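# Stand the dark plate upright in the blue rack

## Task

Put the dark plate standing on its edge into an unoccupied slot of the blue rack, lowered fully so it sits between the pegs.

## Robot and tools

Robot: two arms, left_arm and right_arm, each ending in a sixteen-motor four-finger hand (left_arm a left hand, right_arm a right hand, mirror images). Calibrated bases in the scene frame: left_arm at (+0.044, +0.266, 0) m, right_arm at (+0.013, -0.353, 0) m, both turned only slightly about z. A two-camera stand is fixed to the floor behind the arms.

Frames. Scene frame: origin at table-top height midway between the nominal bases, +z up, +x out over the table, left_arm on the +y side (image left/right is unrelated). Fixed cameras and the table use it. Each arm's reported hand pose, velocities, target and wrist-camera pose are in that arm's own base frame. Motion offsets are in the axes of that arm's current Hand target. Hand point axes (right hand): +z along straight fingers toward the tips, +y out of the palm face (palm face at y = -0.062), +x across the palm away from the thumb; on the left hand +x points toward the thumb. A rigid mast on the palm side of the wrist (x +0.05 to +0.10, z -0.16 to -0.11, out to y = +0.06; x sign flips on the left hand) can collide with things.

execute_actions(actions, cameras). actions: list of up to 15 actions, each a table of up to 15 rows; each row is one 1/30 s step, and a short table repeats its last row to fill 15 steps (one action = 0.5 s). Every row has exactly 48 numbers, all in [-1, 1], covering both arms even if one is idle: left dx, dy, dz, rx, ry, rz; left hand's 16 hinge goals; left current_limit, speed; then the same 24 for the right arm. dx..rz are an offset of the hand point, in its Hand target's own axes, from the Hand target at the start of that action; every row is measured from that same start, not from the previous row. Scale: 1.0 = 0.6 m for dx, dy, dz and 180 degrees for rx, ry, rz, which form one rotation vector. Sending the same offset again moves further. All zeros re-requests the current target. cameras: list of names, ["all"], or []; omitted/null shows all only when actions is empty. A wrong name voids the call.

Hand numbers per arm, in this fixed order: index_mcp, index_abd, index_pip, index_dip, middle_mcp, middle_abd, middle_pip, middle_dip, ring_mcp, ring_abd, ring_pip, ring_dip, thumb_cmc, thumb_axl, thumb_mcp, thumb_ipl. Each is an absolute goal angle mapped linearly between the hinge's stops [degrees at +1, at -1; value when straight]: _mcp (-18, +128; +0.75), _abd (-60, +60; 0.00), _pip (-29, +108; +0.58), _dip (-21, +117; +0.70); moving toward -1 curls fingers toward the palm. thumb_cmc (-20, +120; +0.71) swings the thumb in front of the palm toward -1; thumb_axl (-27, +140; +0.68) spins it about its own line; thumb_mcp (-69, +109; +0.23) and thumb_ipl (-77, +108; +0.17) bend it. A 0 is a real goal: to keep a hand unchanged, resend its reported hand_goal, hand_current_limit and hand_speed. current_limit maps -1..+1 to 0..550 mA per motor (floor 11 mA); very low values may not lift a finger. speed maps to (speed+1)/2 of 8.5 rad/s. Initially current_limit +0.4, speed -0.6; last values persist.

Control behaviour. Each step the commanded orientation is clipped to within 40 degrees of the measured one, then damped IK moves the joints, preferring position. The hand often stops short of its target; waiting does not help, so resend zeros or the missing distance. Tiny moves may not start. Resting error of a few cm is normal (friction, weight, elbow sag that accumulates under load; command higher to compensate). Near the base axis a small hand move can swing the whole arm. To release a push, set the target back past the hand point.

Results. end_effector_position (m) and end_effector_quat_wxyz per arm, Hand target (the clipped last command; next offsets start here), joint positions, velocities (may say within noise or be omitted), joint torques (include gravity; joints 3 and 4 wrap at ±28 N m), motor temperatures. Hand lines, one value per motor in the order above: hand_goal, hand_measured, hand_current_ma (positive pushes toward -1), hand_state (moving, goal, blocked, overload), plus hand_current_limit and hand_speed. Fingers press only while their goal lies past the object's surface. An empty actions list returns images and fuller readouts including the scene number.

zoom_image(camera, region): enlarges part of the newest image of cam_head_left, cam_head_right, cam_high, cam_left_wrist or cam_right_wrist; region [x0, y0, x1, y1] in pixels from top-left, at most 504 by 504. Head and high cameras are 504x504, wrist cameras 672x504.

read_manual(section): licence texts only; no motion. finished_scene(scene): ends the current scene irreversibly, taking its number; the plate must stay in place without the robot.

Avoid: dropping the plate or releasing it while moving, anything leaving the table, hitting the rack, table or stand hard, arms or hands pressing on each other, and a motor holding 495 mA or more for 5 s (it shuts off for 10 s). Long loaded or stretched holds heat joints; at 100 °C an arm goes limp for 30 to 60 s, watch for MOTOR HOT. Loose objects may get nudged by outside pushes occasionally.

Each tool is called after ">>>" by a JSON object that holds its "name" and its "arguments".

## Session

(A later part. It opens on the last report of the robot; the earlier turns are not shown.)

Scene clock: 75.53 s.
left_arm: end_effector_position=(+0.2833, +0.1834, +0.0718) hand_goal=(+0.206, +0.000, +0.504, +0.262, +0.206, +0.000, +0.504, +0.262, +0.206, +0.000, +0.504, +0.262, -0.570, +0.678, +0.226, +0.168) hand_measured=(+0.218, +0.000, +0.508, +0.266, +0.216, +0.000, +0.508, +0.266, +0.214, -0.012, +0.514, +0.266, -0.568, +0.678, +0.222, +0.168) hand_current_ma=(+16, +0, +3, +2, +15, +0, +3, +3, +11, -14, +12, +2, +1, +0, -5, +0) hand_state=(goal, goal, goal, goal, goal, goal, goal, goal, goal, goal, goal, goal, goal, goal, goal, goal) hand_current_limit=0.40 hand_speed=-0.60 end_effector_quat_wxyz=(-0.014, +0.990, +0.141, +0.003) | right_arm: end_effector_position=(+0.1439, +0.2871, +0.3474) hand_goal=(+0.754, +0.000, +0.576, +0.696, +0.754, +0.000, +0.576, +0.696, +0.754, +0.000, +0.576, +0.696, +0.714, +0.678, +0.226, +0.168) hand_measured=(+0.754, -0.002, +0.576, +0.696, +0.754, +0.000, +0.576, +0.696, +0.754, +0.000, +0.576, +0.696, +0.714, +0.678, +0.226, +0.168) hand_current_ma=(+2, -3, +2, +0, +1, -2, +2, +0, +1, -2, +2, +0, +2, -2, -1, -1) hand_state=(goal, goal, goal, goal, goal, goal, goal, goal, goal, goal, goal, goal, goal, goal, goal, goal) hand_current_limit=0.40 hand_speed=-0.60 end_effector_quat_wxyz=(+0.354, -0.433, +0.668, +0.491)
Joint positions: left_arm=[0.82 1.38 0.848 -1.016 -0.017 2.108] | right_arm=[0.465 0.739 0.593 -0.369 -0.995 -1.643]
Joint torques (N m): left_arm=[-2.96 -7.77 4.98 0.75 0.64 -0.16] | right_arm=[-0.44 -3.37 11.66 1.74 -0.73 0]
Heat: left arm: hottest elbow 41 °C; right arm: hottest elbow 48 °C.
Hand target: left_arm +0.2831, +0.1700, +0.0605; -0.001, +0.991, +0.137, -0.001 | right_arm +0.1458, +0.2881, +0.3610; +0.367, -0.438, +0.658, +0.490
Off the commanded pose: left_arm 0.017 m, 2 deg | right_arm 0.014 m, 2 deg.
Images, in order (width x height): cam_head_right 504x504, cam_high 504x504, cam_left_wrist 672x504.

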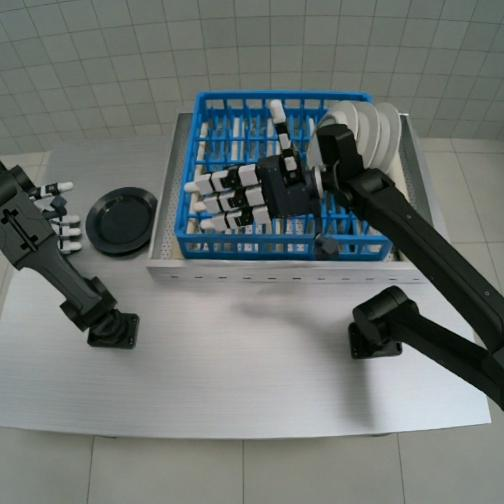

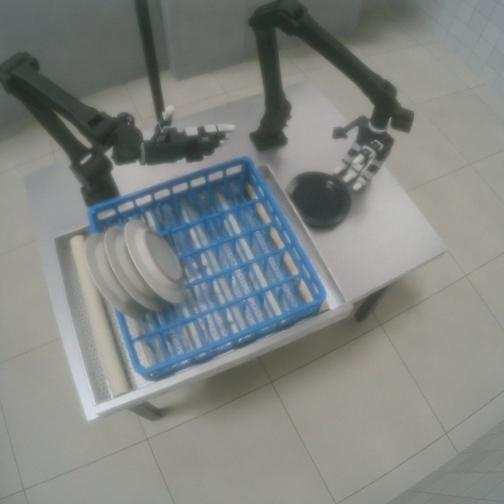

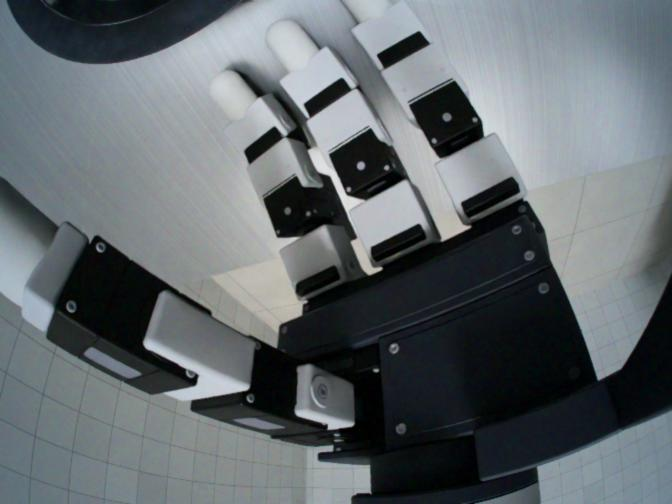

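>>> {"name": "zoom_image", "arguments": {"camera": "cam_high", "region": [270, 90, 420, 240]}}

>>> {"name": "zoom_image", "arguments": {"camera": "cam_head_right", "region": [0, 150, 170, 320]}}

Scaled by 3.360 from the camera's 504x504 image, which has a finer 720x720 frame.

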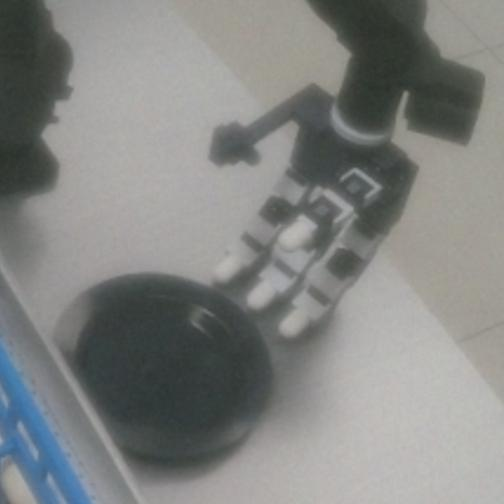

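Scaled by 2.965 from the camera's 504x504 image, which has a finer 720x720 frame.

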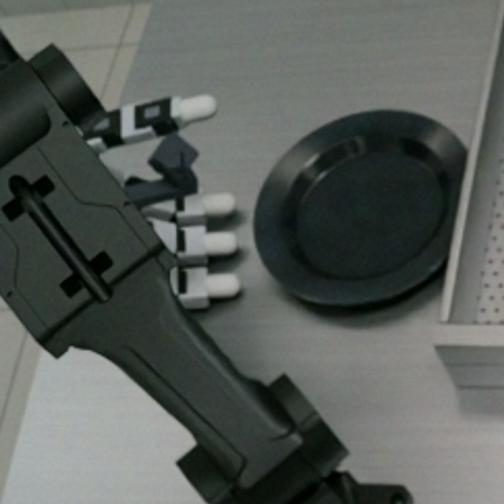

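>>> {"name": "execute_actions", "arguments": {"actions": [[[0,0.035,-0.004,0,0,0, 0.205,0,0.504,0.261,0.205,0,0.504,0.261,0.205,0,0.504,0.261,-0.571,0.678,0.226,0.168,0.4,-0.6, 0,0,0,0,0,0, 0.754,0,0.576,0.696,0.754,0,0.576,0.696,0.754,0,0.576,0.696,0.714,0.678,0.226,0.168,0.4,-0.6]],[[0,0.03,0,0,0,0, 0.205,0,0.504,0.261,0.205,0,0.504,0.261,0.205,0,0.504,0.261,-0.571,0.678,0.226,0.168,0.4,-0.6, 0,0,0,0,0,0, 0.754,0,0.576,0.696,0.754,0,0.576,0.696,0.754,0,0.576,0.696,0.714,0.678,0.226,0.168,0.4,-0.6]]], "cameras": ["cam_head_right","cam_high","cam_left_wrist"]}}

>>> {"name": "zoom_image", "arguments": {"camera": "cam_high", "region": [270, 90, 420, 240]}}

>>> {"name": "zoom_image", "arguments": {"camera": "cam_head_right", "region": [0, 150, 170, 320]}}

Scene clock: 77.53 s.
left_arm: end_effector_position=(+0.2938, +0.1486, +0.0721) hand_goal=(+0.206, +0.000, +0.504, +0.262, +0.206, +0.000, +0.504, +0.262, +0.206, +0.000, +0.504, +0.262, -0.570, +0.678, +0.226, +0.168) hand_measured=(+0.222, +0.000, +0.510, +0.266, +0.230, -0.002, +0.514, +0.266, +0.220, -0.016, +0.524, +0.264, -0.568, +0.678, +0.222, +0.168) hand_current_ma=(+23, +0, +5, +2, +44, -1, +12, +3, +21, -18, +31, +1, +1, +0, -5, +0) hand_state=(goal, goal, goal, goal, blocked, goal, goal, goal, goal, goal, goal, goal, goal, goal, goal, goal) hand_current_limit=0.40 hand_speed=-0.60 end_effector_quat_wxyz=(-0.016, +0.992, +0.127, +0.005) | right_arm: end_effector_position=(+0.1439, +0.2871, +0.3474) hand_goal=(+0.754, +0.000, +0.576, +0.696, +0.754, +0.000, +0.576, +0.696, +0.754, +0.000, +0.576, +0.696, +0.714, +0.678, +0.226, +0.168) hand_measured=(+0.754, -0.002, +0.576, +0.696, +0.754, +0.000, +0.576, +0.696, +0.754, +0.000, +0.576, +0.696, +0.714, +0.678, +0.226, +0.168) hand_current_ma=(+2, -3, +2, +0, +1, -2, +2, +0, +1, -2, +2, +0, +2, -2, -1, -1) hand_state=(goal, goal, goal, goal, goal, goal, goal, goal, goal, goal, goal, goal, goal, goal, goal, goal) hand_current_limit=0.40 hand_speed=-0.60 end_effector_quat_wxyz=(+0.354, -0.433, +0.668, +0.491)
Joint positions: left_arm=[0.723 1.338 0.809 -1.016 -0.022 2.039] | right_arm=[0.465 0.739 0.593 -0.369 -0.995 -1.643]
Joint torques (N m): left_arm=[-3.43 -7.82 4.86 0.42 0.84 -0.47] | right_arm=[-0.73 -2.61 11.73 1.88 -0.72 0.03]
Heat: left arm: hottest elbow 40 °C; right arm: hottest elbow 49 °C.
Hand target: left_arm +0.2937, +0.1326, +0.0628; -0.001, +0.991, +0.137, -0.001 | right_arm +0.1458, +0.2881, +0.3610; +0.367, -0.438, +0.658, +0.490
Off the commanded pose: left_arm 0.019 m, 2 deg | right_arm 0.014 m, 2 deg.
Images, in order (width x height): cam_head_right 504x504, cam_high 504x504, cam_left_wrist 672x504.

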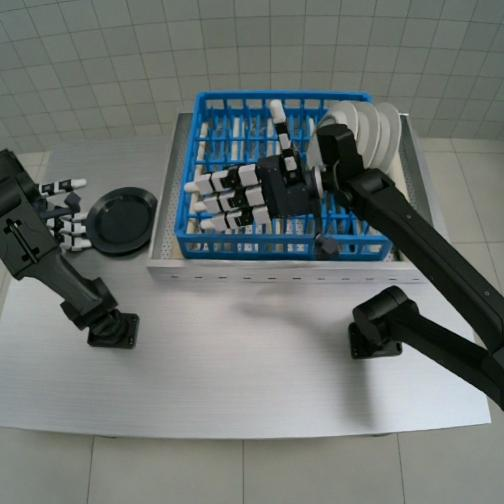

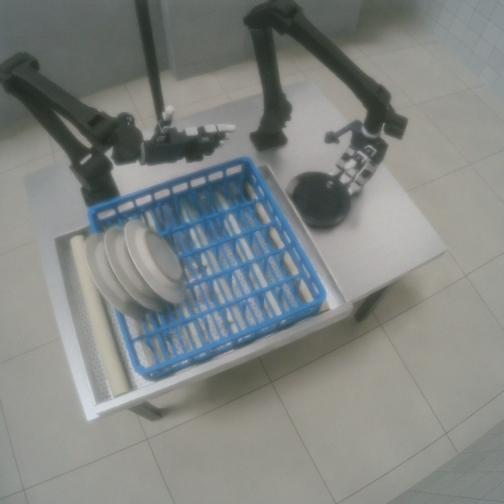

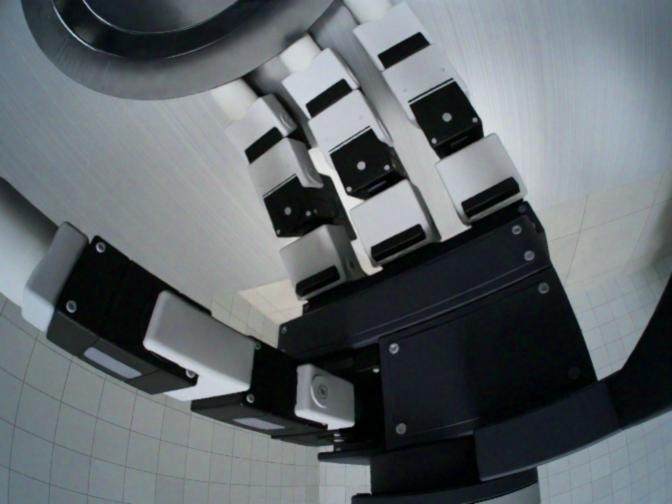

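Scaled by 3.360 from the camera's 504x504 image, which has a finer 720x720 frame.

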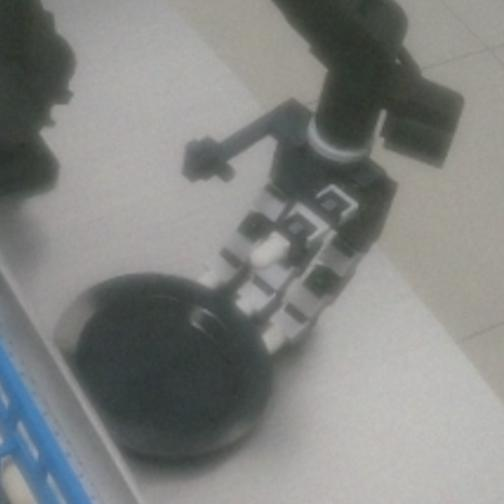

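Scaled by 2.965 from the camera's 504x504 image, which has a finer 720x720 frame.

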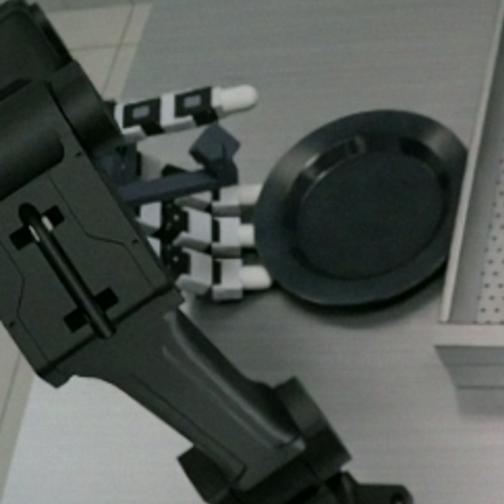

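>>> {"name": "zoom_image", "arguments": {"camera": "cam_left_wrist", "region": [0, 0, 500, 300]}}

Scaled by 1.008 from the camera's 672x504 image, which has a finer 960x720 frame.

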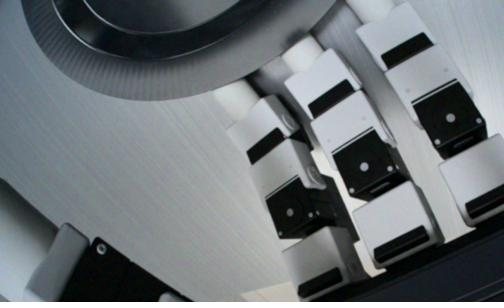

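>>> {"name": "execute_actions", "arguments": {"actions": [[[0,0.025,0,0,0,0, 0.205,0,0.504,0.261,0.205,0,0.504,0.261,0.205,0,0.504,0.261,-0.571,0.678,0.226,0.168,0.4,-0.6, 0,0,0,0,0,0, 0.754,0,0.576,0.696,0.754,0,0.576,0.696,0.754,0,0.576,0.696,0.714,0.678,0.226,0.168,0.4,-0.6]],[[0,0.02,0,0,0,0, 0.205,0,0.504,0.261,0.205,0,0.504,0.261,0.205,0,0.504,0.261,-0.571,0.678,0.226,0.168,0.4,-0.6, 0,0,0,0,0,0, 0.754,0,0.576,0.696,0.754,0,0.576,0.696,0.754,0,0.576,0.696,0.714,0.678,0.226,0.168,0.4,-0.6]]], "cameras": ["cam_head_right","cam_high","cam_left_wrist"]}}

>>> {"name": "zoom_image", "arguments": {"camera": "cam_high", "region": [270, 90, 420, 240]}}

>>> {"name": "zoom_image", "arguments": {"camera": "cam_head_right", "region": [0, 150, 170, 320]}}

Scene clock: 79.80 s.
left_arm: end_effector_position=(+0.3039, +0.1278, +0.0720) hand_goal=(+0.206, +0.000, +0.504, +0.262, +0.206, +0.000, +0.504, +0.262, +0.206, +0.000, +0.504, +0.262, -0.570, +0.678, +0.226, +0.168) hand_measured=(+0.234, +0.000, +0.516, +0.266, +0.240, -0.002, +0.518, +0.262, +0.218, -0.016, +0.522, +0.262, -0.568, +0.678, +0.222, +0.168) hand_current_ma=(+54, +0, +15, +2, +71, -1, +17, +0, +19, -19, +29, +0, +1, +0, -5, +0) hand_state=(blocked, goal, goal, goal, blocked, goal, goal, goal, goal, goal, goal, goal, goal, goal, goal, goal) hand_current_limit=0.40 hand_speed=-0.60 end_effector_quat_wxyz=(-0.022, +0.991, +0.135, +0.008) | right_arm: end_effector_position=(+0.1439, +0.2871, +0.3474) hand_goal=(+0.754, +0.000, +0.576, +0.696, +0.754, +0.000, +0.576, +0.696, +0.754, +0.000, +0.576, +0.696, +0.714, +0.678, +0.226, +0.168) hand_measured=(+0.754, -0.002, +0.576, +0.696, +0.754, +0.000, +0.576, +0.696, +0.754, +0.000, +0.576, +0.696, +0.714, +0.678, +0.226, +0.168) hand_current_ma=(+2, -3, +2, +0, +1, -2, +2, +0, +1, -2, +2, +0, +2, -2, -1, -1) hand_state=(goal, goal, goal, goal, goal, goal, goal, goal, goal, goal, goal, goal, goal, goal, goal, goal) hand_current_limit=0.40 hand_speed=-0.60 end_effector_quat_wxyz=(+0.354, -0.433, +0.668, +0.491)
Joint positions: left_arm=[0.651 1.311 0.786 -1.01 -0.031 1.952] | right_arm=[0.465 0.739 0.593 -0.369 -0.995 -1.643]
Joint torques (N m): left_arm=[-3.96 -7.41 4.71 0.34 1.19 -0.39] | right_arm=[-1.2 -3.02 11.74 1.98 -0.73 0.05]
Heat: left arm: hottest elbow 40 °C; right arm: hottest elbow 49 °C.
Hand target: left_arm +0.3010, +0.1065, +0.0627; -0.001, +0.991, +0.137, -0.001 | right_arm +0.1458, +0.2881, +0.3610; +0.367, -0.438, +0.658, +0.490
Off the commanded pose: left_arm 0.023 m, 3 deg | right_arm 0.014 m, 2 deg.
Images, in order (width x height): cam_head_right 504x504, cam_high 504x504, cam_left_wrist 672x504.

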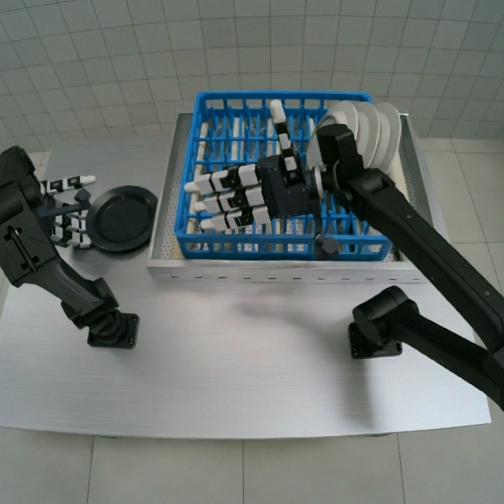

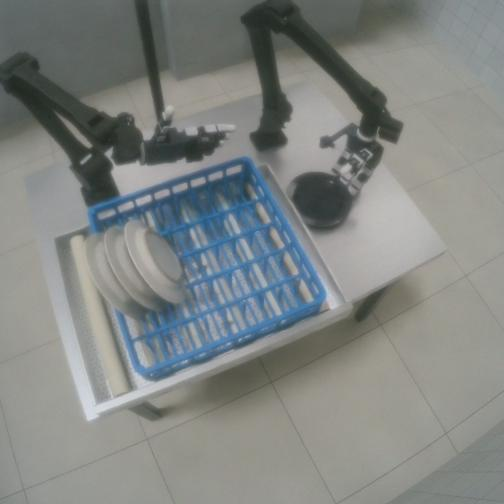

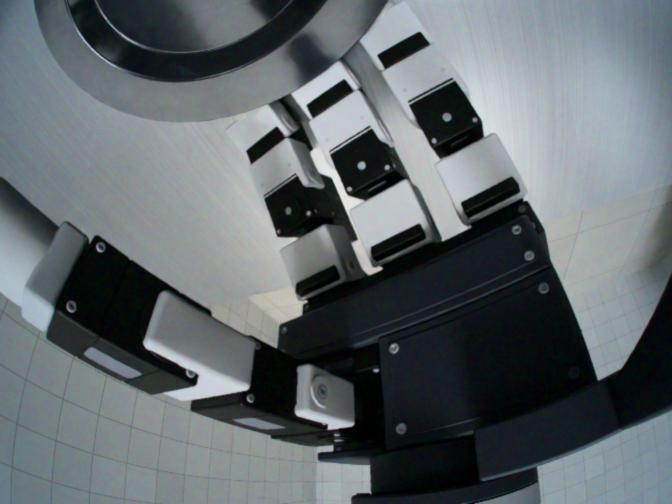

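Scaled by 3.360 from the camera's 504x504 image, which has a finer 720x720 frame.

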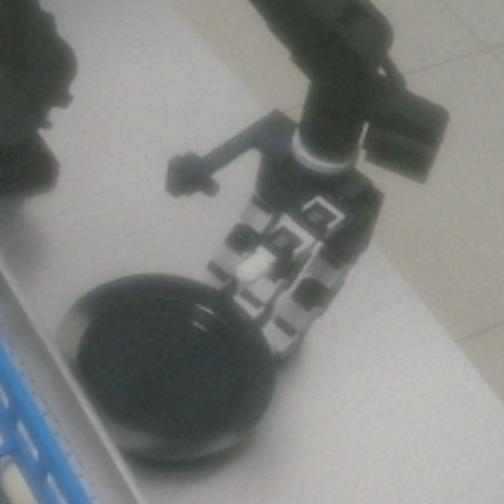

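Scaled by 2.965 from the camera's 504x504 image, which has a finer 720x720 frame.

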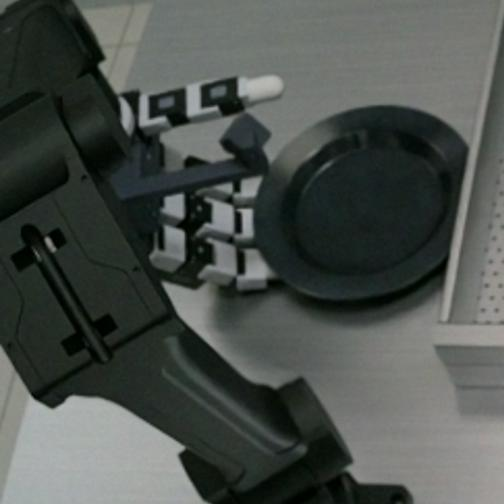

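>>> {"name": "execute_actions", "arguments": {"actions": [[[0,0.01,0,0,0,0, 0.205,0,0.139,0.478,0.205,0,0.139,0.478,0.205,0,0.139,0.478,-0.571,0.678,0.226,0.168,0.6,-0.7, 0,0,0,0,0,0, 0.754,0,0.576,0.696,0.754,0,0.576,0.696,0.754,0,0.576,0.696,0.714,0.678,0.226,0.168,0.4,-0.6]]], "cameras": ["cam_head_right","cam_high","cam_left_wrist"]}}

>>> {"name": "zoom_image", "arguments": {"camera": "cam_high", "region": [270, 90, 420, 240]}}

>>> {"name": "zoom_image", "arguments": {"camera": "cam_head_right", "region": [0, 150, 170, 320]}}

Scene clock: 81.07 s.
left_arm: end_effector_position=(+0.3054, +0.1281, +0.0676) hand_goal=(+0.206, +0.000, +0.140, +0.478, +0.206, +0.000, +0.140, +0.478, +0.206, +0.000, +0.140, +0.478, -0.570, +0.678, +0.226, +0.168) hand_measured=(+0.240, +0.002, +0.190, +0.484, +0.280, +0.002, +0.210, +0.486, +0.238, -0.004, +0.182, +0.482, -0.568, +0.678, +0.222, +0.168) hand_current_ma=(+74, +2, +113, +6, +212, +1, +182, +9, +66, -4, +92, +4, +1, +0, -5, +0) hand_state=(blocked, goal, blocked, goal, blocked, goal, blocked, goal, blocked, goal, blocked, goal, goal, goal, goal, goal) hand_current_limit=0.60 hand_speed=-0.70 end_effector_quat_wxyz=(-0.027, +0.988, +0.153, +0.006) | right_arm: end_effector_position=(+0.1439, +0.2871, +0.3474) hand_goal=(+0.754, +0.000, +0.576, +0.696, +0.754, +0.000, +0.576, +0.696, +0.754, +0.000, +0.576, +0.696, +0.714, +0.678, +0.226, +0.168) hand_measured=(+0.754, -0.002, +0.576, +0.696, +0.754, +0.000, +0.576, +0.696, +0.754, +0.000, +0.576, +0.696, +0.714, +0.678, +0.226, +0.168) hand_current_ma=(+2, -3, +2, +0, +1, -2, +2, +0, +1, -2, +2, +0, +2, -2, -1, -1) hand_state=(goal, goal, goal, goal, goal, goal, goal, goal, goal, goal, goal, goal, goal, goal, goal, goal) hand_current_limit=0.40 hand_speed=-0.60 end_effector_quat_wxyz=(+0.354, -0.433, +0.668, +0.491)
Joint positions: left_arm=[0.644 1.311 0.775 -0.998 -0.042 1.907] | right_arm=[0.465 0.739 0.593 -0.369 -0.995 -1.643]
Joint torques (N m): left_arm=[-4.72 -7.71 5.16 0.01 1.63 -0.17] | right_arm=[-0.67 -3.02 11.74 1.94 -0.72 0.07]
Heat: left arm: hottest elbow 40 °C; right arm: hottest elbow 49 °C.
Hand target: left_arm +0.3027, +0.1008, +0.0628; -0.001, +0.991, +0.137, -0.001 | right_arm +0.1458, +0.2881, +0.3610; +0.367, -0.438, +0.658, +0.490
Off the commanded pose: left_arm 0.028 m, 4 deg | right_arm 0.014 m, 2 deg.
Images, in order (width x height): cam_head_right 504x504, cam_high 504x504, cam_left_wrist 672x504.

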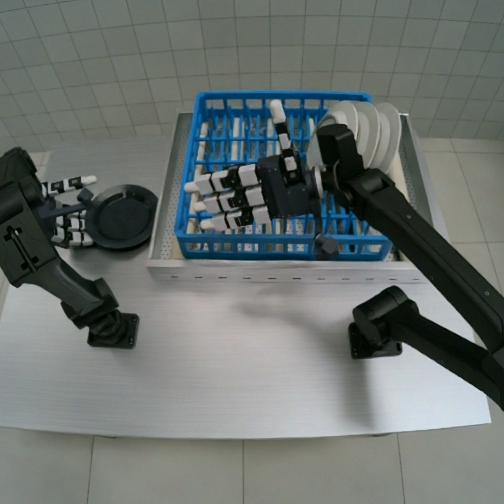

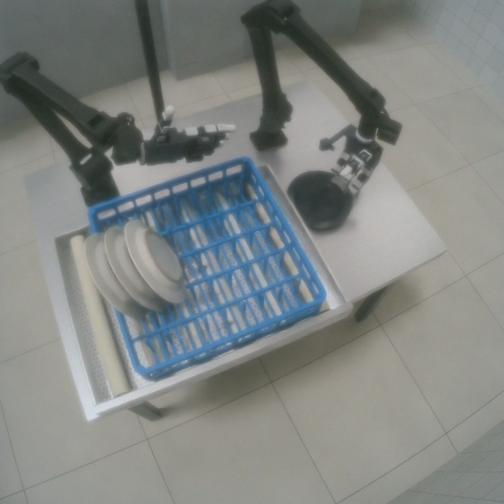

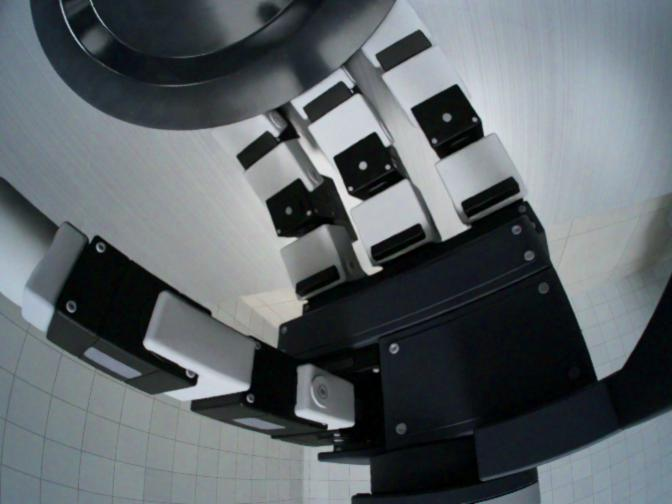

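Scaled by 3.360 from the camera's 504x504 image, which has a finer 720x720 frame.

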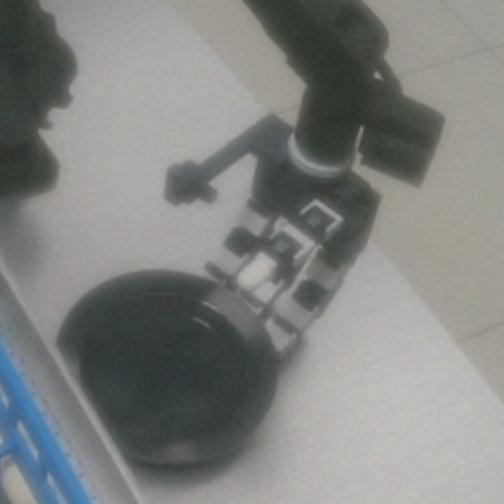

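Scaled by 2.965 from the camera's 504x504 image, which has a finer 720x720 frame.

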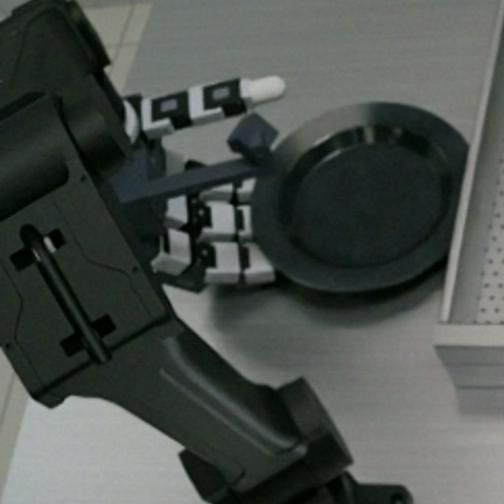

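>>> {"name": "execute_actions", "arguments": {"actions": [[[0,0.01,-0.01,0,0,0, 0.205,0,-0.05,0.6,0.205,0,-0.05,0.6,0.205,0,-0.05,0.6,-0.571,0.678,0.226,0.168,0.7,-0.75, 0,0,0,0,0,0, 0.754,0,0.576,0.696,0.754,0,0.576,0.696,0.754,0,0.576,0.696,0.714,0.678,0.226,0.168,0.4,-0.6]],[[0,0,-0.01,0,0,0, 0.205,0,-0.153,0.696,0.205,0,-0.153,0.696,0.205,0,-0.153,0.696,-0.571,0.678,0.226,0.168,0.7,-0.75, 0,0,0,0,0,0, 0.754,0,0.576,0.696,0.754,0,0.576,0.696,0.754,0,0.576,0.696,0.714,0.678,0.226,0.168,0.4,-0.6]]], "cameras": ["cam_head_right","cam_high","cam_left_wrist"]}}

>>> {"name": "zoom_image", "arguments": {"camera": "cam_high", "region": [270, 90, 420, 240]}}

>>> {"name": "zoom_image", "arguments": {"camera": "cam_head_right", "region": [0, 150, 170, 320]}}

Scene clock: 82.60 s.
left_arm: end_effector_position=(+0.3068, +0.1303, +0.0690) hand_goal=(+0.206, +0.000, -0.152, +0.696, +0.206, +0.000, -0.152, +0.696, +0.206, +0.000, -0.152, +0.696, -0.570, +0.678, +0.226, +0.168) hand_measured=(+0.248, +0.006, -0.086, +0.706, +0.310, +0.010, -0.094, +0.706, +0.258, +0.004, -0.102, +0.704, -0.568, +0.678, +0.222, +0.168) hand_current_ma=(+94, +5, +170, +13, +352, +9, +141, +12, +132, +2, +111, +9, +1, +0, -5, +0) hand_state=(blocked, goal, blocked, goal, blocked, goal, blocked, goal, blocked, goal, blocked, goal, goal, goal, goal, goal) hand_current_limit=0.70 hand_speed=-0.75 end_effector_quat_wxyz=(-0.037, +0.986, +0.163, +0.007) | right_arm: end_effector_position=(+0.1439, +0.2871, +0.3474) hand_goal=(+0.754, +0.000, +0.576, +0.696, +0.754, +0.000, +0.576, +0.696, +0.754, +0.000, +0.576, +0.696, +0.714, +0.678, +0.226, +0.168) hand_measured=(+0.754, -0.002, +0.576, +0.696, +0.754, +0.000, +0.576, +0.696, +0.754, +0.000, +0.576, +0.696, +0.714, +0.678, +0.226, +0.168) hand_current_ma=(+2, -3, +2, +0, +1, -2, +2, +0, +1, -2, +2, +0, +2, -2, -1, -1) hand_state=(goal, goal, goal, goal, goal, goal, goal, goal, goal, goal, goal, goal, goal, goal, goal, goal) hand_current_limit=0.40 hand_speed=-0.60 end_effector_quat_wxyz=(+0.354, -0.433, +0.668, +0.491)
Joint positions: left_arm=[0.637 1.302 0.775 -0.998 -0.06 1.881] | right_arm=[0.465 0.739 0.593 -0.369 -0.995 -1.643]
Joint torques (N m): left_arm=[-5.48 -8.7 6.23 -1.25 2.31 -0.11] | right_arm=[-0.97 -2.08 11.56 1.77 -0.73 0.02]
Heat: left arm: hottest elbow 40 °C; right arm: hottest elbow 49 °C.
Hand target: left_arm +0.3044, +0.0950, +0.0749; -0.001, +0.991, +0.137, +0.000 | right_arm +0.1458, +0.2881, +0.3610; +0.367, -0.438, +0.658, +0.490
Off the commanded pose: left_arm 0.036 m, 5 deg | right_arm 0.014 m, 2 deg.
Images, in order (width x height): cam_head_right 504x504, cam_high 504x504, cam_left_wrist 672x504.

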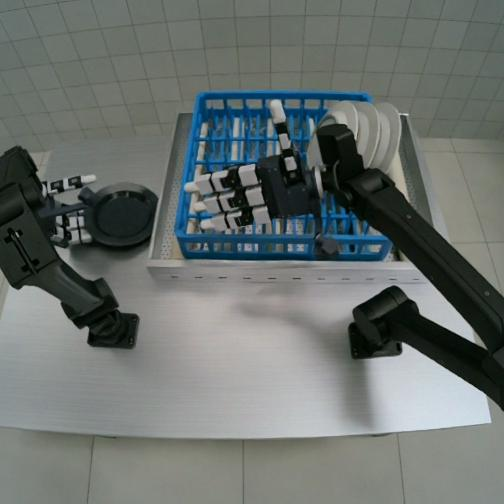

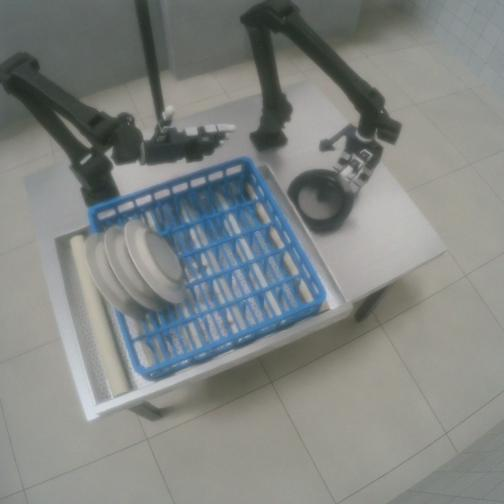

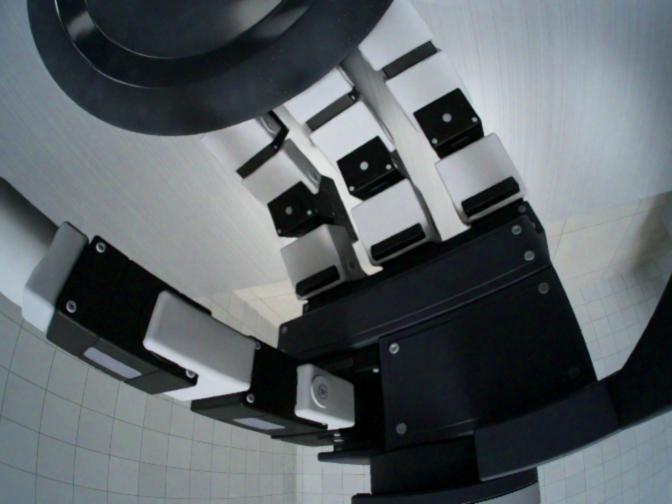

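Scaled by 3.360 from the camera's 504x504 image, which has a finer 720x720 frame.

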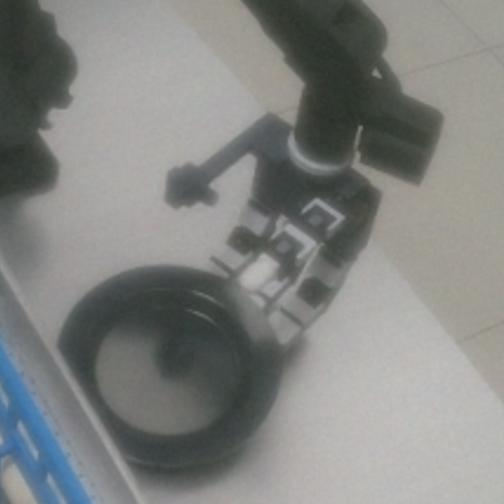

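Scaled by 2.965 from the camera's 504x504 image, which has a finer 720x720 frame.

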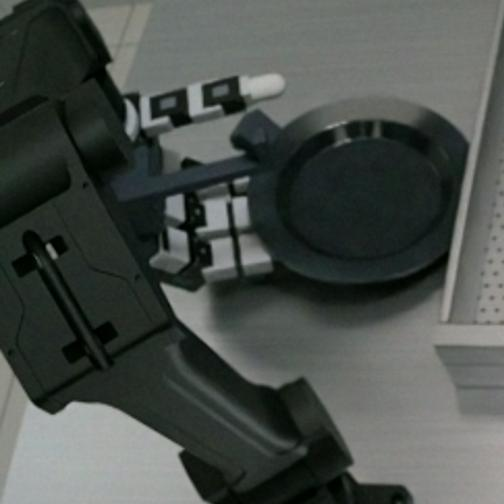

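>>> {"name": "execute_actions", "arguments": {"actions": [[[0,-0.015,-0.01,0,0,0, 0.205,0,-0.153,0.696,0.205,0,-0.153,0.696,0.205,0,-0.153,0.696,-0.571,0.678,-0.1,0.1,0.6,-0.7, 0,0,0,0,0,0, 0.754,0,0.576,0.696,0.754,0,0.576,0.696,0.754,0,0.576,0.696,0.714,0.678,0.226,0.168,0.4,-0.6]],[[0,0,0,0,0,0, 0.205,0,-0.153,0.696,0.205,0,-0.153,0.696,0.205,0,-0.153,0.696,-0.571,0.678,-0.39,0.0,0.6,-0.7, 0,0,0,0,0,0, 0.754,0,0.576,0.696,0.754,0,0.576,0.696,0.754,0,0.576,0.696,0.714,0.678,0.226,0.168,0.4,-0.6]]], "cameras": ["cam_head_right","cam_high","cam_left_wrist"]}}

>>> {"name": "zoom_image", "arguments": {"camera": "cam_high", "region": [270, 90, 420, 240]}}

>>> {"name": "zoom_image", "arguments": {"camera": "cam_head_right", "region": [0, 150, 170, 320]}}

Scene clock: 84.27 s.
left_arm: end_effector_position=(+0.3056, +0.1296, +0.0700) hand_goal=(+0.206, +0.000, -0.152, +0.696, +0.206, +0.000, -0.152, +0.696, +0.206, +0.000, -0.152, +0.696, -0.570, +0.678, -0.390, +0.000) hand_measured=(+0.248, +0.012, -0.086, +0.708, +0.312, +0.016, -0.094, +0.706, +0.258, +0.006, -0.102, +0.704, -0.568, +0.678, -0.390, +0.002) hand_current_ma=(+100, +12, +169, +15, +359, +18, +140, +12, +132, +4, +111, +9, +1, +0, +0, +2) hand_state=(blocked, goal, blocked, goal, blocked, goal, blocked, goal, blocked, goal, blocked, goal, goal, goal, goal, goal) hand_current_limit=0.60 hand_speed=-0.70 end_effector_quat_wxyz=(-0.037, +0.986, +0.163, +0.006) | right_arm: end_effector_position=(+0.1439, +0.2871, +0.3474) hand_goal=(+0.754, +0.000, +0.576, +0.696, +0.754, +0.000, +0.576, +0.696, +0.754, +0.000, +0.576, +0.696, +0.714, +0.678, +0.226, +0.168) hand_measured=(+0.754, -0.002, +0.576, +0.696, +0.754, +0.000, +0.576, +0.696, +0.754, +0.000, +0.576, +0.696, +0.714, +0.678, +0.226, +0.168) hand_current_ma=(+2, -3, +2, +0, +1, -2, +2, +0, +1, -2, +2, +0, +2, -2, -1, -1) hand_state=(goal, goal, goal, goal, goal, goal, goal, goal, goal, goal, goal, goal, goal, goal, goal, goal) hand_current_limit=0.40 hand_speed=-0.60 end_effector_quat_wxyz=(+0.354, -0.433, +0.668, +0.491)
Joint positions: left_arm=[0.637 1.299 0.775 -1.004 -0.06 1.881] | right_arm=[0.465 0.739 0.593 -0.369 -0.995 -1.643]
Joint torques (N m): left_arm=[-3.66 -8.47 7.38 -1.62 2.31 0.11] | right_arm=[-0.97 -2.43 11.59 1.8 -0.75 0]
Heat: left arm: hottest elbow 40 °C; right arm: hottest elbow 49 °C.
Hand target: left_arm +0.3019, +0.1036, +0.0808; -0.001, +0.991, +0.137, -0.001 | right_arm +0.1458, +0.2881, +0.3610; +0.367, -0.438, +0.658, +0.490
Off the commanded pose: left_arm 0.028 m, 5 deg | right_arm 0.014 m, 2 deg.
Images, in order (width x height): cam_head_right 504x504, cam_high 504x504, cam_left_wrist 672x504.

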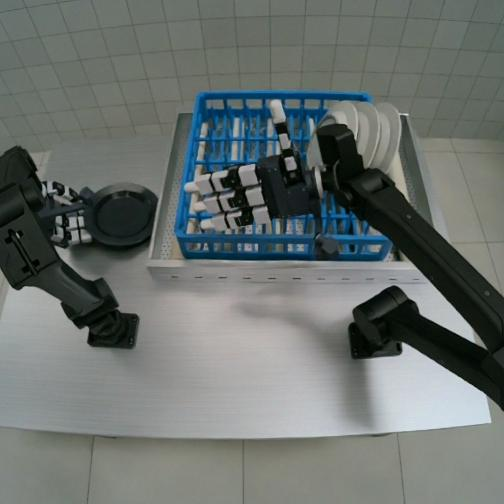

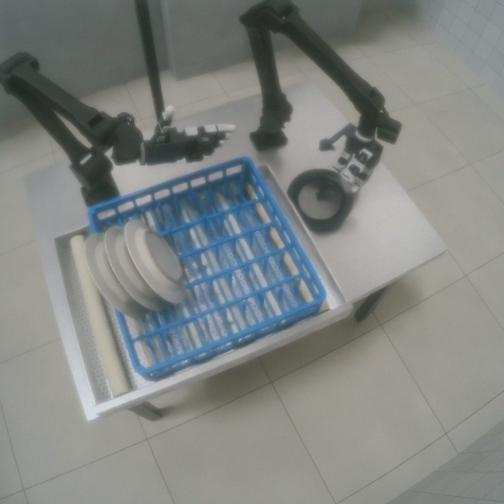

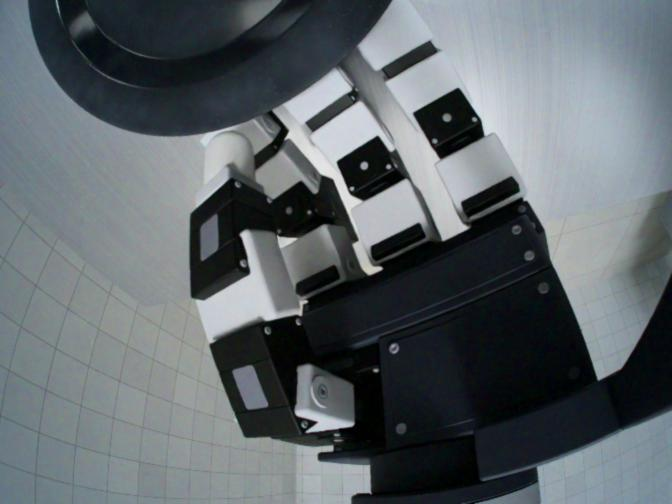

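Scaled by 3.360 from the camera's 504x504 image, which has a finer 720x720 frame.

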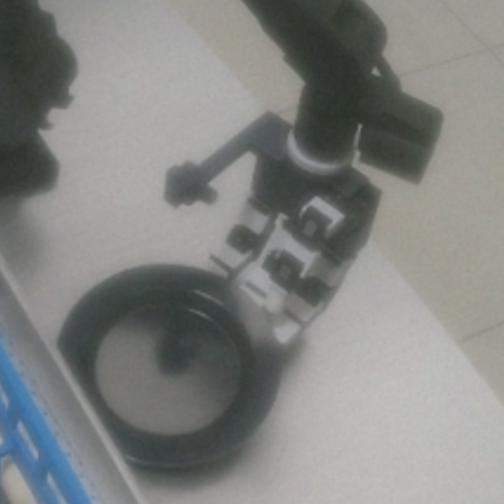

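Scaled by 2.965 from the camera's 504x504 image, which has a finer 720x720 frame.

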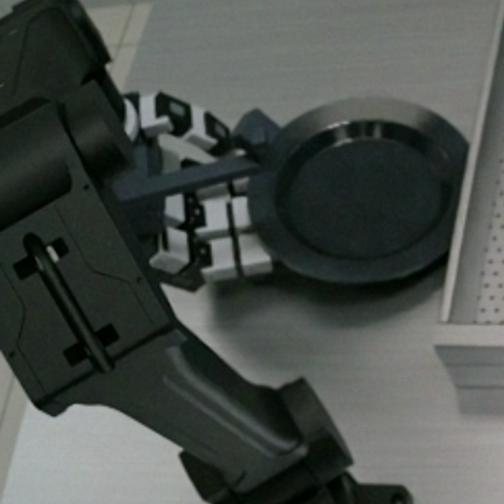

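>>> {"name": "execute_actions", "arguments": {"actions": [[[0,0,0,0,0,0, 0.205,0,-0.153,0.696,0.205,0,-0.153,0.696,0.205,0,-0.153,0.696,-0.571,0.678,0.2,0.1,0.6,-0.6, 0,0,0,0,0,0, 0.754,0,0.576,0.696,0.754,0,0.576,0.696,0.754,0,0.576,0.696,0.714,0.678,0.226,0.168,0.4,-0.6]],[[0,0,0.01,0,0,0, 0.137,0,-0.1,0.35,0.137,0,-0.1,0.35,0.137,0,-0.1,0.35,-0.571,0.678,0.2,0.1,0.7,-0.7, 0,0,0,0,0,0, 0.754,0,0.576,0.696,0.754,0,0.576,0.696,0.754,0,0.576,0.696,0.714,0.678,0.226,0.168,0.4,-0.6]]], "cameras": ["cam_head_right","cam_high","cam_left_wrist"]}}

>>> {"name": "zoom_image", "arguments": {"camera": "cam_high", "region": [270, 90, 420, 240]}}

Scene clock: 88.03 s.
left_arm: end_effector_position=(+0.3055, +0.1176, +0.0731) hand_goal=(+0.138, +0.000, -0.100, +0.350, +0.138, +0.000, -0.100, +0.350, +0.138, +0.000, -0.100, +0.350, -0.570, +0.678, +0.200, +0.100) hand_measured=(+0.156, +0.002, -0.090, +0.354, +0.216, +0.010, -0.078, +0.356, +0.156, +0.002, -0.092, +0.352, -0.568, +0.678, +0.190, +0.096) hand_current_ma=(+30, +2, +10, +3, +230, +9, +34, +6, +28, +2, +9, +2, +1, +0, -18, -5) hand_state=(goal, goal, goal, goal, blocked, goal, blocked, goal, goal, goal, goal, goal, goal, goal, goal, goal) hand_current_limit=0.70 hand_speed=-0.70 end_effector_quat_wxyz=(-0.014, +0.988, +0.155, +0.004) | right_arm: end_effector_position=(+0.1439, +0.2871, +0.3474) hand_goal=(+0.754, +0.000, +0.576, +0.696, +0.754, +0.000, +0.576, +0.696, +0.754, +0.000, +0.576, +0.696, +0.714, +0.678, +0.226, +0.168) hand_measured=(+0.754, -0.002, +0.576, +0.696, +0.754, +0.000, +0.576, +0.696, +0.754, +0.000, +0.576, +0.696, +0.714, +0.678, +0.226, +0.168) hand_current_ma=(+2, -3, +2, +0, +1, -2, +2, +0, +1, -2, +2, +0, +2, -2, -1, -1) hand_state=(goal, goal, goal, goal, goal, goal, goal, goal, goal, goal, goal, goal, goal, goal, goal, goal) hand_current_limit=0.40 hand_speed=-0.60 end_effector_quat_wxyz=(+0.354, -0.433, +0.668, +0.491)
Joint positions: left_arm=[0.629 1.299 0.775 -1.027 -0.02 1.889] | right_arm=[0.465 0.739 0.593 -0.369 -0.995 -1.643]
Joint torques (N m): left_arm=[-3.08 -7.94 6.65 -0.29 0.88 0.04] | right_arm=[-0.67 -2.61 11.59 1.84 -0.72 0.04]
Heat: left arm: hottest elbow 40 °C; right arm: hottest elbow 49 °C.
Hand target: left_arm +0.3019, +0.1037, +0.0748; -0.001, +0.991, +0.137, -0.001 | right_arm +0.1458, +0.2881, +0.3610; +0.367, -0.438, +0.658, +0.490
Off the commanded pose: left_arm 0.014 m, 3 deg | right_arm 0.014 m, 2 deg.
Images, in order (width x height): cam_head_right 504x504, cam_high 504x504, cam_left_wrist 672x504.

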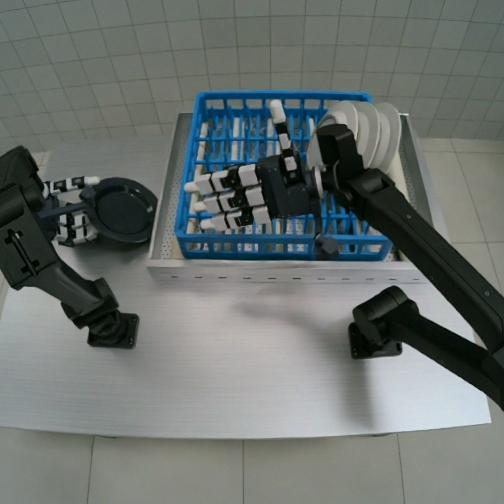

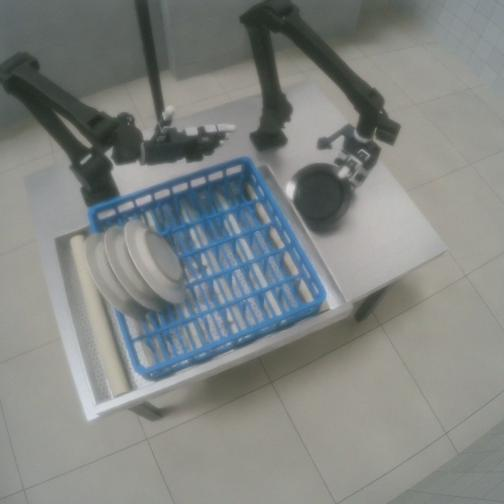

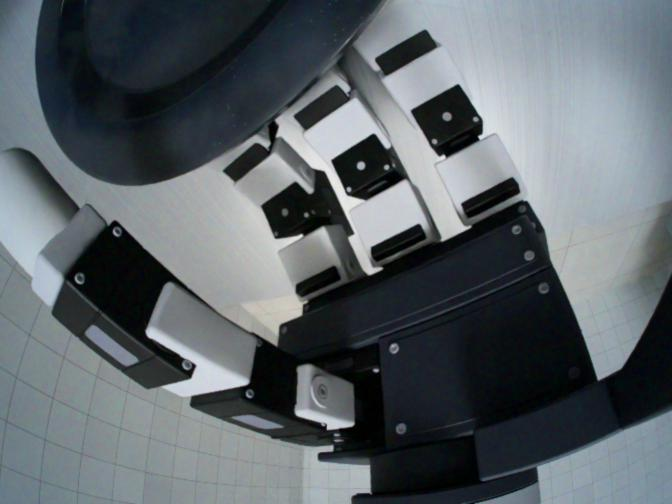

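Scaled by 3.360 from the camera's 504x504 image, which has a finer 720x720 frame.

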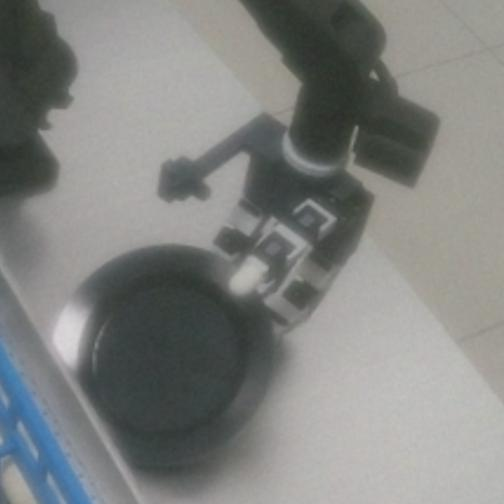

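>>> {"name": "execute_actions", "arguments": {"actions": [[[0,0,0,0,0,0, 0.137,0,-0.08,0.0,0.16,0,-0.08,0.087,0.137,0,-0.08,0.0,-0.743,0.678,0.2,0.1,0.7,-0.75, 0,0,0,0,0,0, 0.754,0,0.576,0.696,0.754,0,0.576,0.696,0.754,0,0.576,0.696,0.714,0.678,0.226,0.168,0.4,-0.6]],[[0,0,0,0,0,0, 0.137,0,-0.08,-0.029,0.16,0,-0.08,0.087,0.137,0,-0.08,-0.029,-0.743,0.678,0.1,-0.2,0.7,-0.75, 0,0,0,0,0,0, 0.754,0,0.576,0.696,0.754,0,0.576,0.696,0.754,0,0.576,0.696,0.714,0.678,0.226,0.168,0.4,-0.6]]], "cameras": ["cam_head_right","cam_high","cam_left_wrist"]}}

>>> {"name": "zoom_image", "arguments": {"camera": "cam_high", "region": [270, 90, 420, 240]}}

Scene clock: 90.23 s.
left_arm: end_effector_position=(+0.3037, +0.1123, +0.0734) hand_goal=(+0.138, +0.000, -0.080, -0.028, +0.160, +0.000, -0.080, +0.088, +0.138, +0.000, -0.080, -0.028, -0.742, +0.678, +0.100, -0.200) hand_measured=(+0.156, +0.002, -0.080, -0.024, +0.218, +0.004, -0.044, +0.132, +0.154, +0.002, -0.076, -0.024, -0.740, +0.678, +0.098, -0.198) hand_current_ma=(+30, +2, +0, +2, +150, +2, +74, +94, +25, +1, +3, +2, +2, +0, -2, +1) hand_state=(goal, goal, goal, goal, blocked, goal, blocked, blocked, goal, goal, goal, goal, goal, goal, goal, goal) hand_current_limit=0.70 hand_speed=-0.75 end_effector_quat_wxyz=(-0.009, +0.989, +0.146, +0.000) | right_arm: end_effector_position=(+0.1439, +0.2871, +0.3474) hand_goal=(+0.754, +0.000, +0.576, +0.696, +0.754, +0.000, +0.576, +0.696, +0.754, +0.000, +0.576, +0.696, +0.714, +0.678, +0.226, +0.168) hand_measured=(+0.754, -0.002, +0.576, +0.696, +0.754, +0.000, +0.576, +0.696, +0.754, +0.000, +0.576, +0.696, +0.714, +0.678, +0.226, +0.168) hand_current_ma=(+2, -3, +2, +0, +1, -2, +2, +0, +1, -2, +2, +0, +2, -2, -1, -1) hand_state=(goal, goal, goal, goal, goal, goal, goal, goal, goal, goal, goal, goal, goal, goal, goal, goal) hand_current_limit=0.40 hand_speed=-0.60 end_effector_quat_wxyz=(+0.354, -0.433, +0.668, +0.491)
Joint positions: left_arm=[0.621 1.299 0.775 -1.039 -0.017 1.898] | right_arm=[0.465 0.739 0.593 -0.369 -0.995 -1.643]
Joint torques (N m): left_arm=[-2.55 -7.94 6.58 -0.17 0.72 0] | right_arm=[-0.56 -2.96 11.55 1.84 -0.76 0.05]
Heat: left arm: hottest elbow 40 °C; right arm: hottest elbow 49 °C.
Hand target: left_arm +0.3019, +0.1037, +0.0748; -0.001, +0.991, +0.137, -0.001 | right_arm +0.1458, +0.2881, +0.3610; +0.367, -0.438, +0.658, +0.490
Off the commanded pose: left_arm 0.009 m, 1 deg | right_arm 0.014 m, 2 deg.
Images, in order (width x height): cam_head_right 504x504, cam_high 504x504, cam_left_wrist 672x504.

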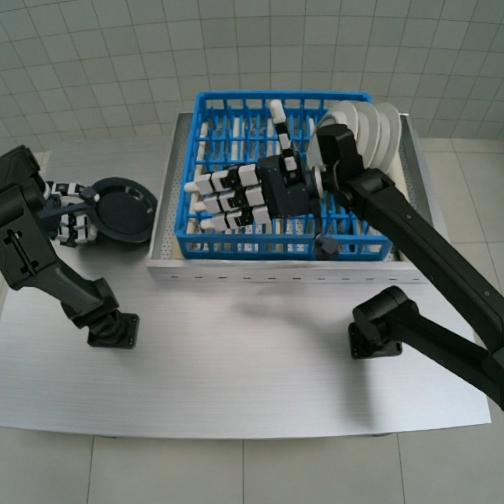

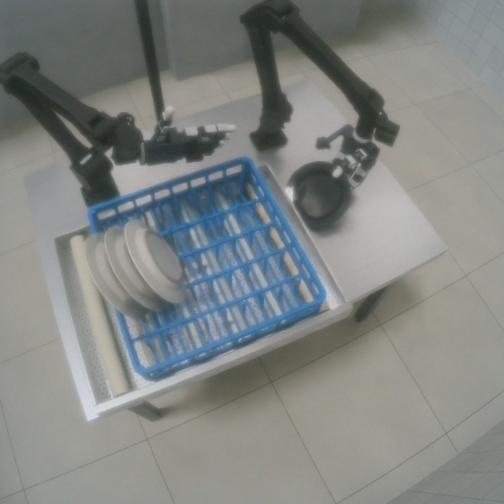

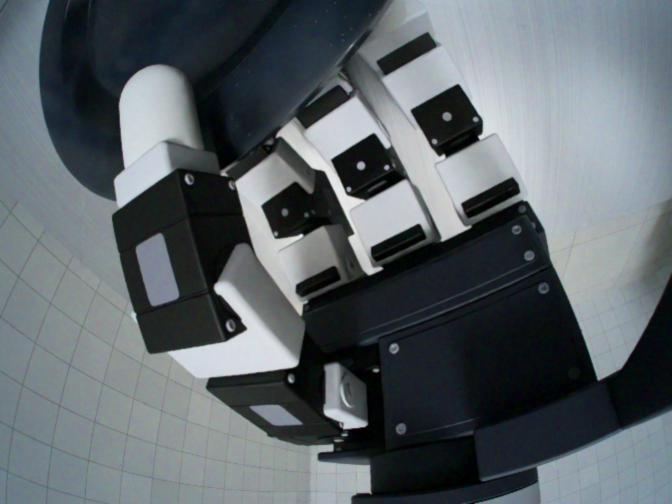

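Scaled by 3.360 from the camera's 504x504 image, which has a finer 720x720 frame.

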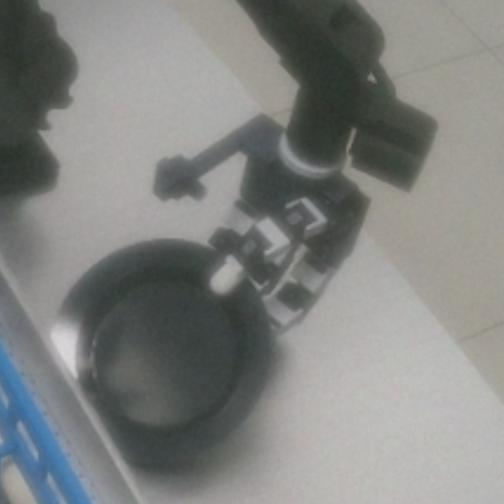

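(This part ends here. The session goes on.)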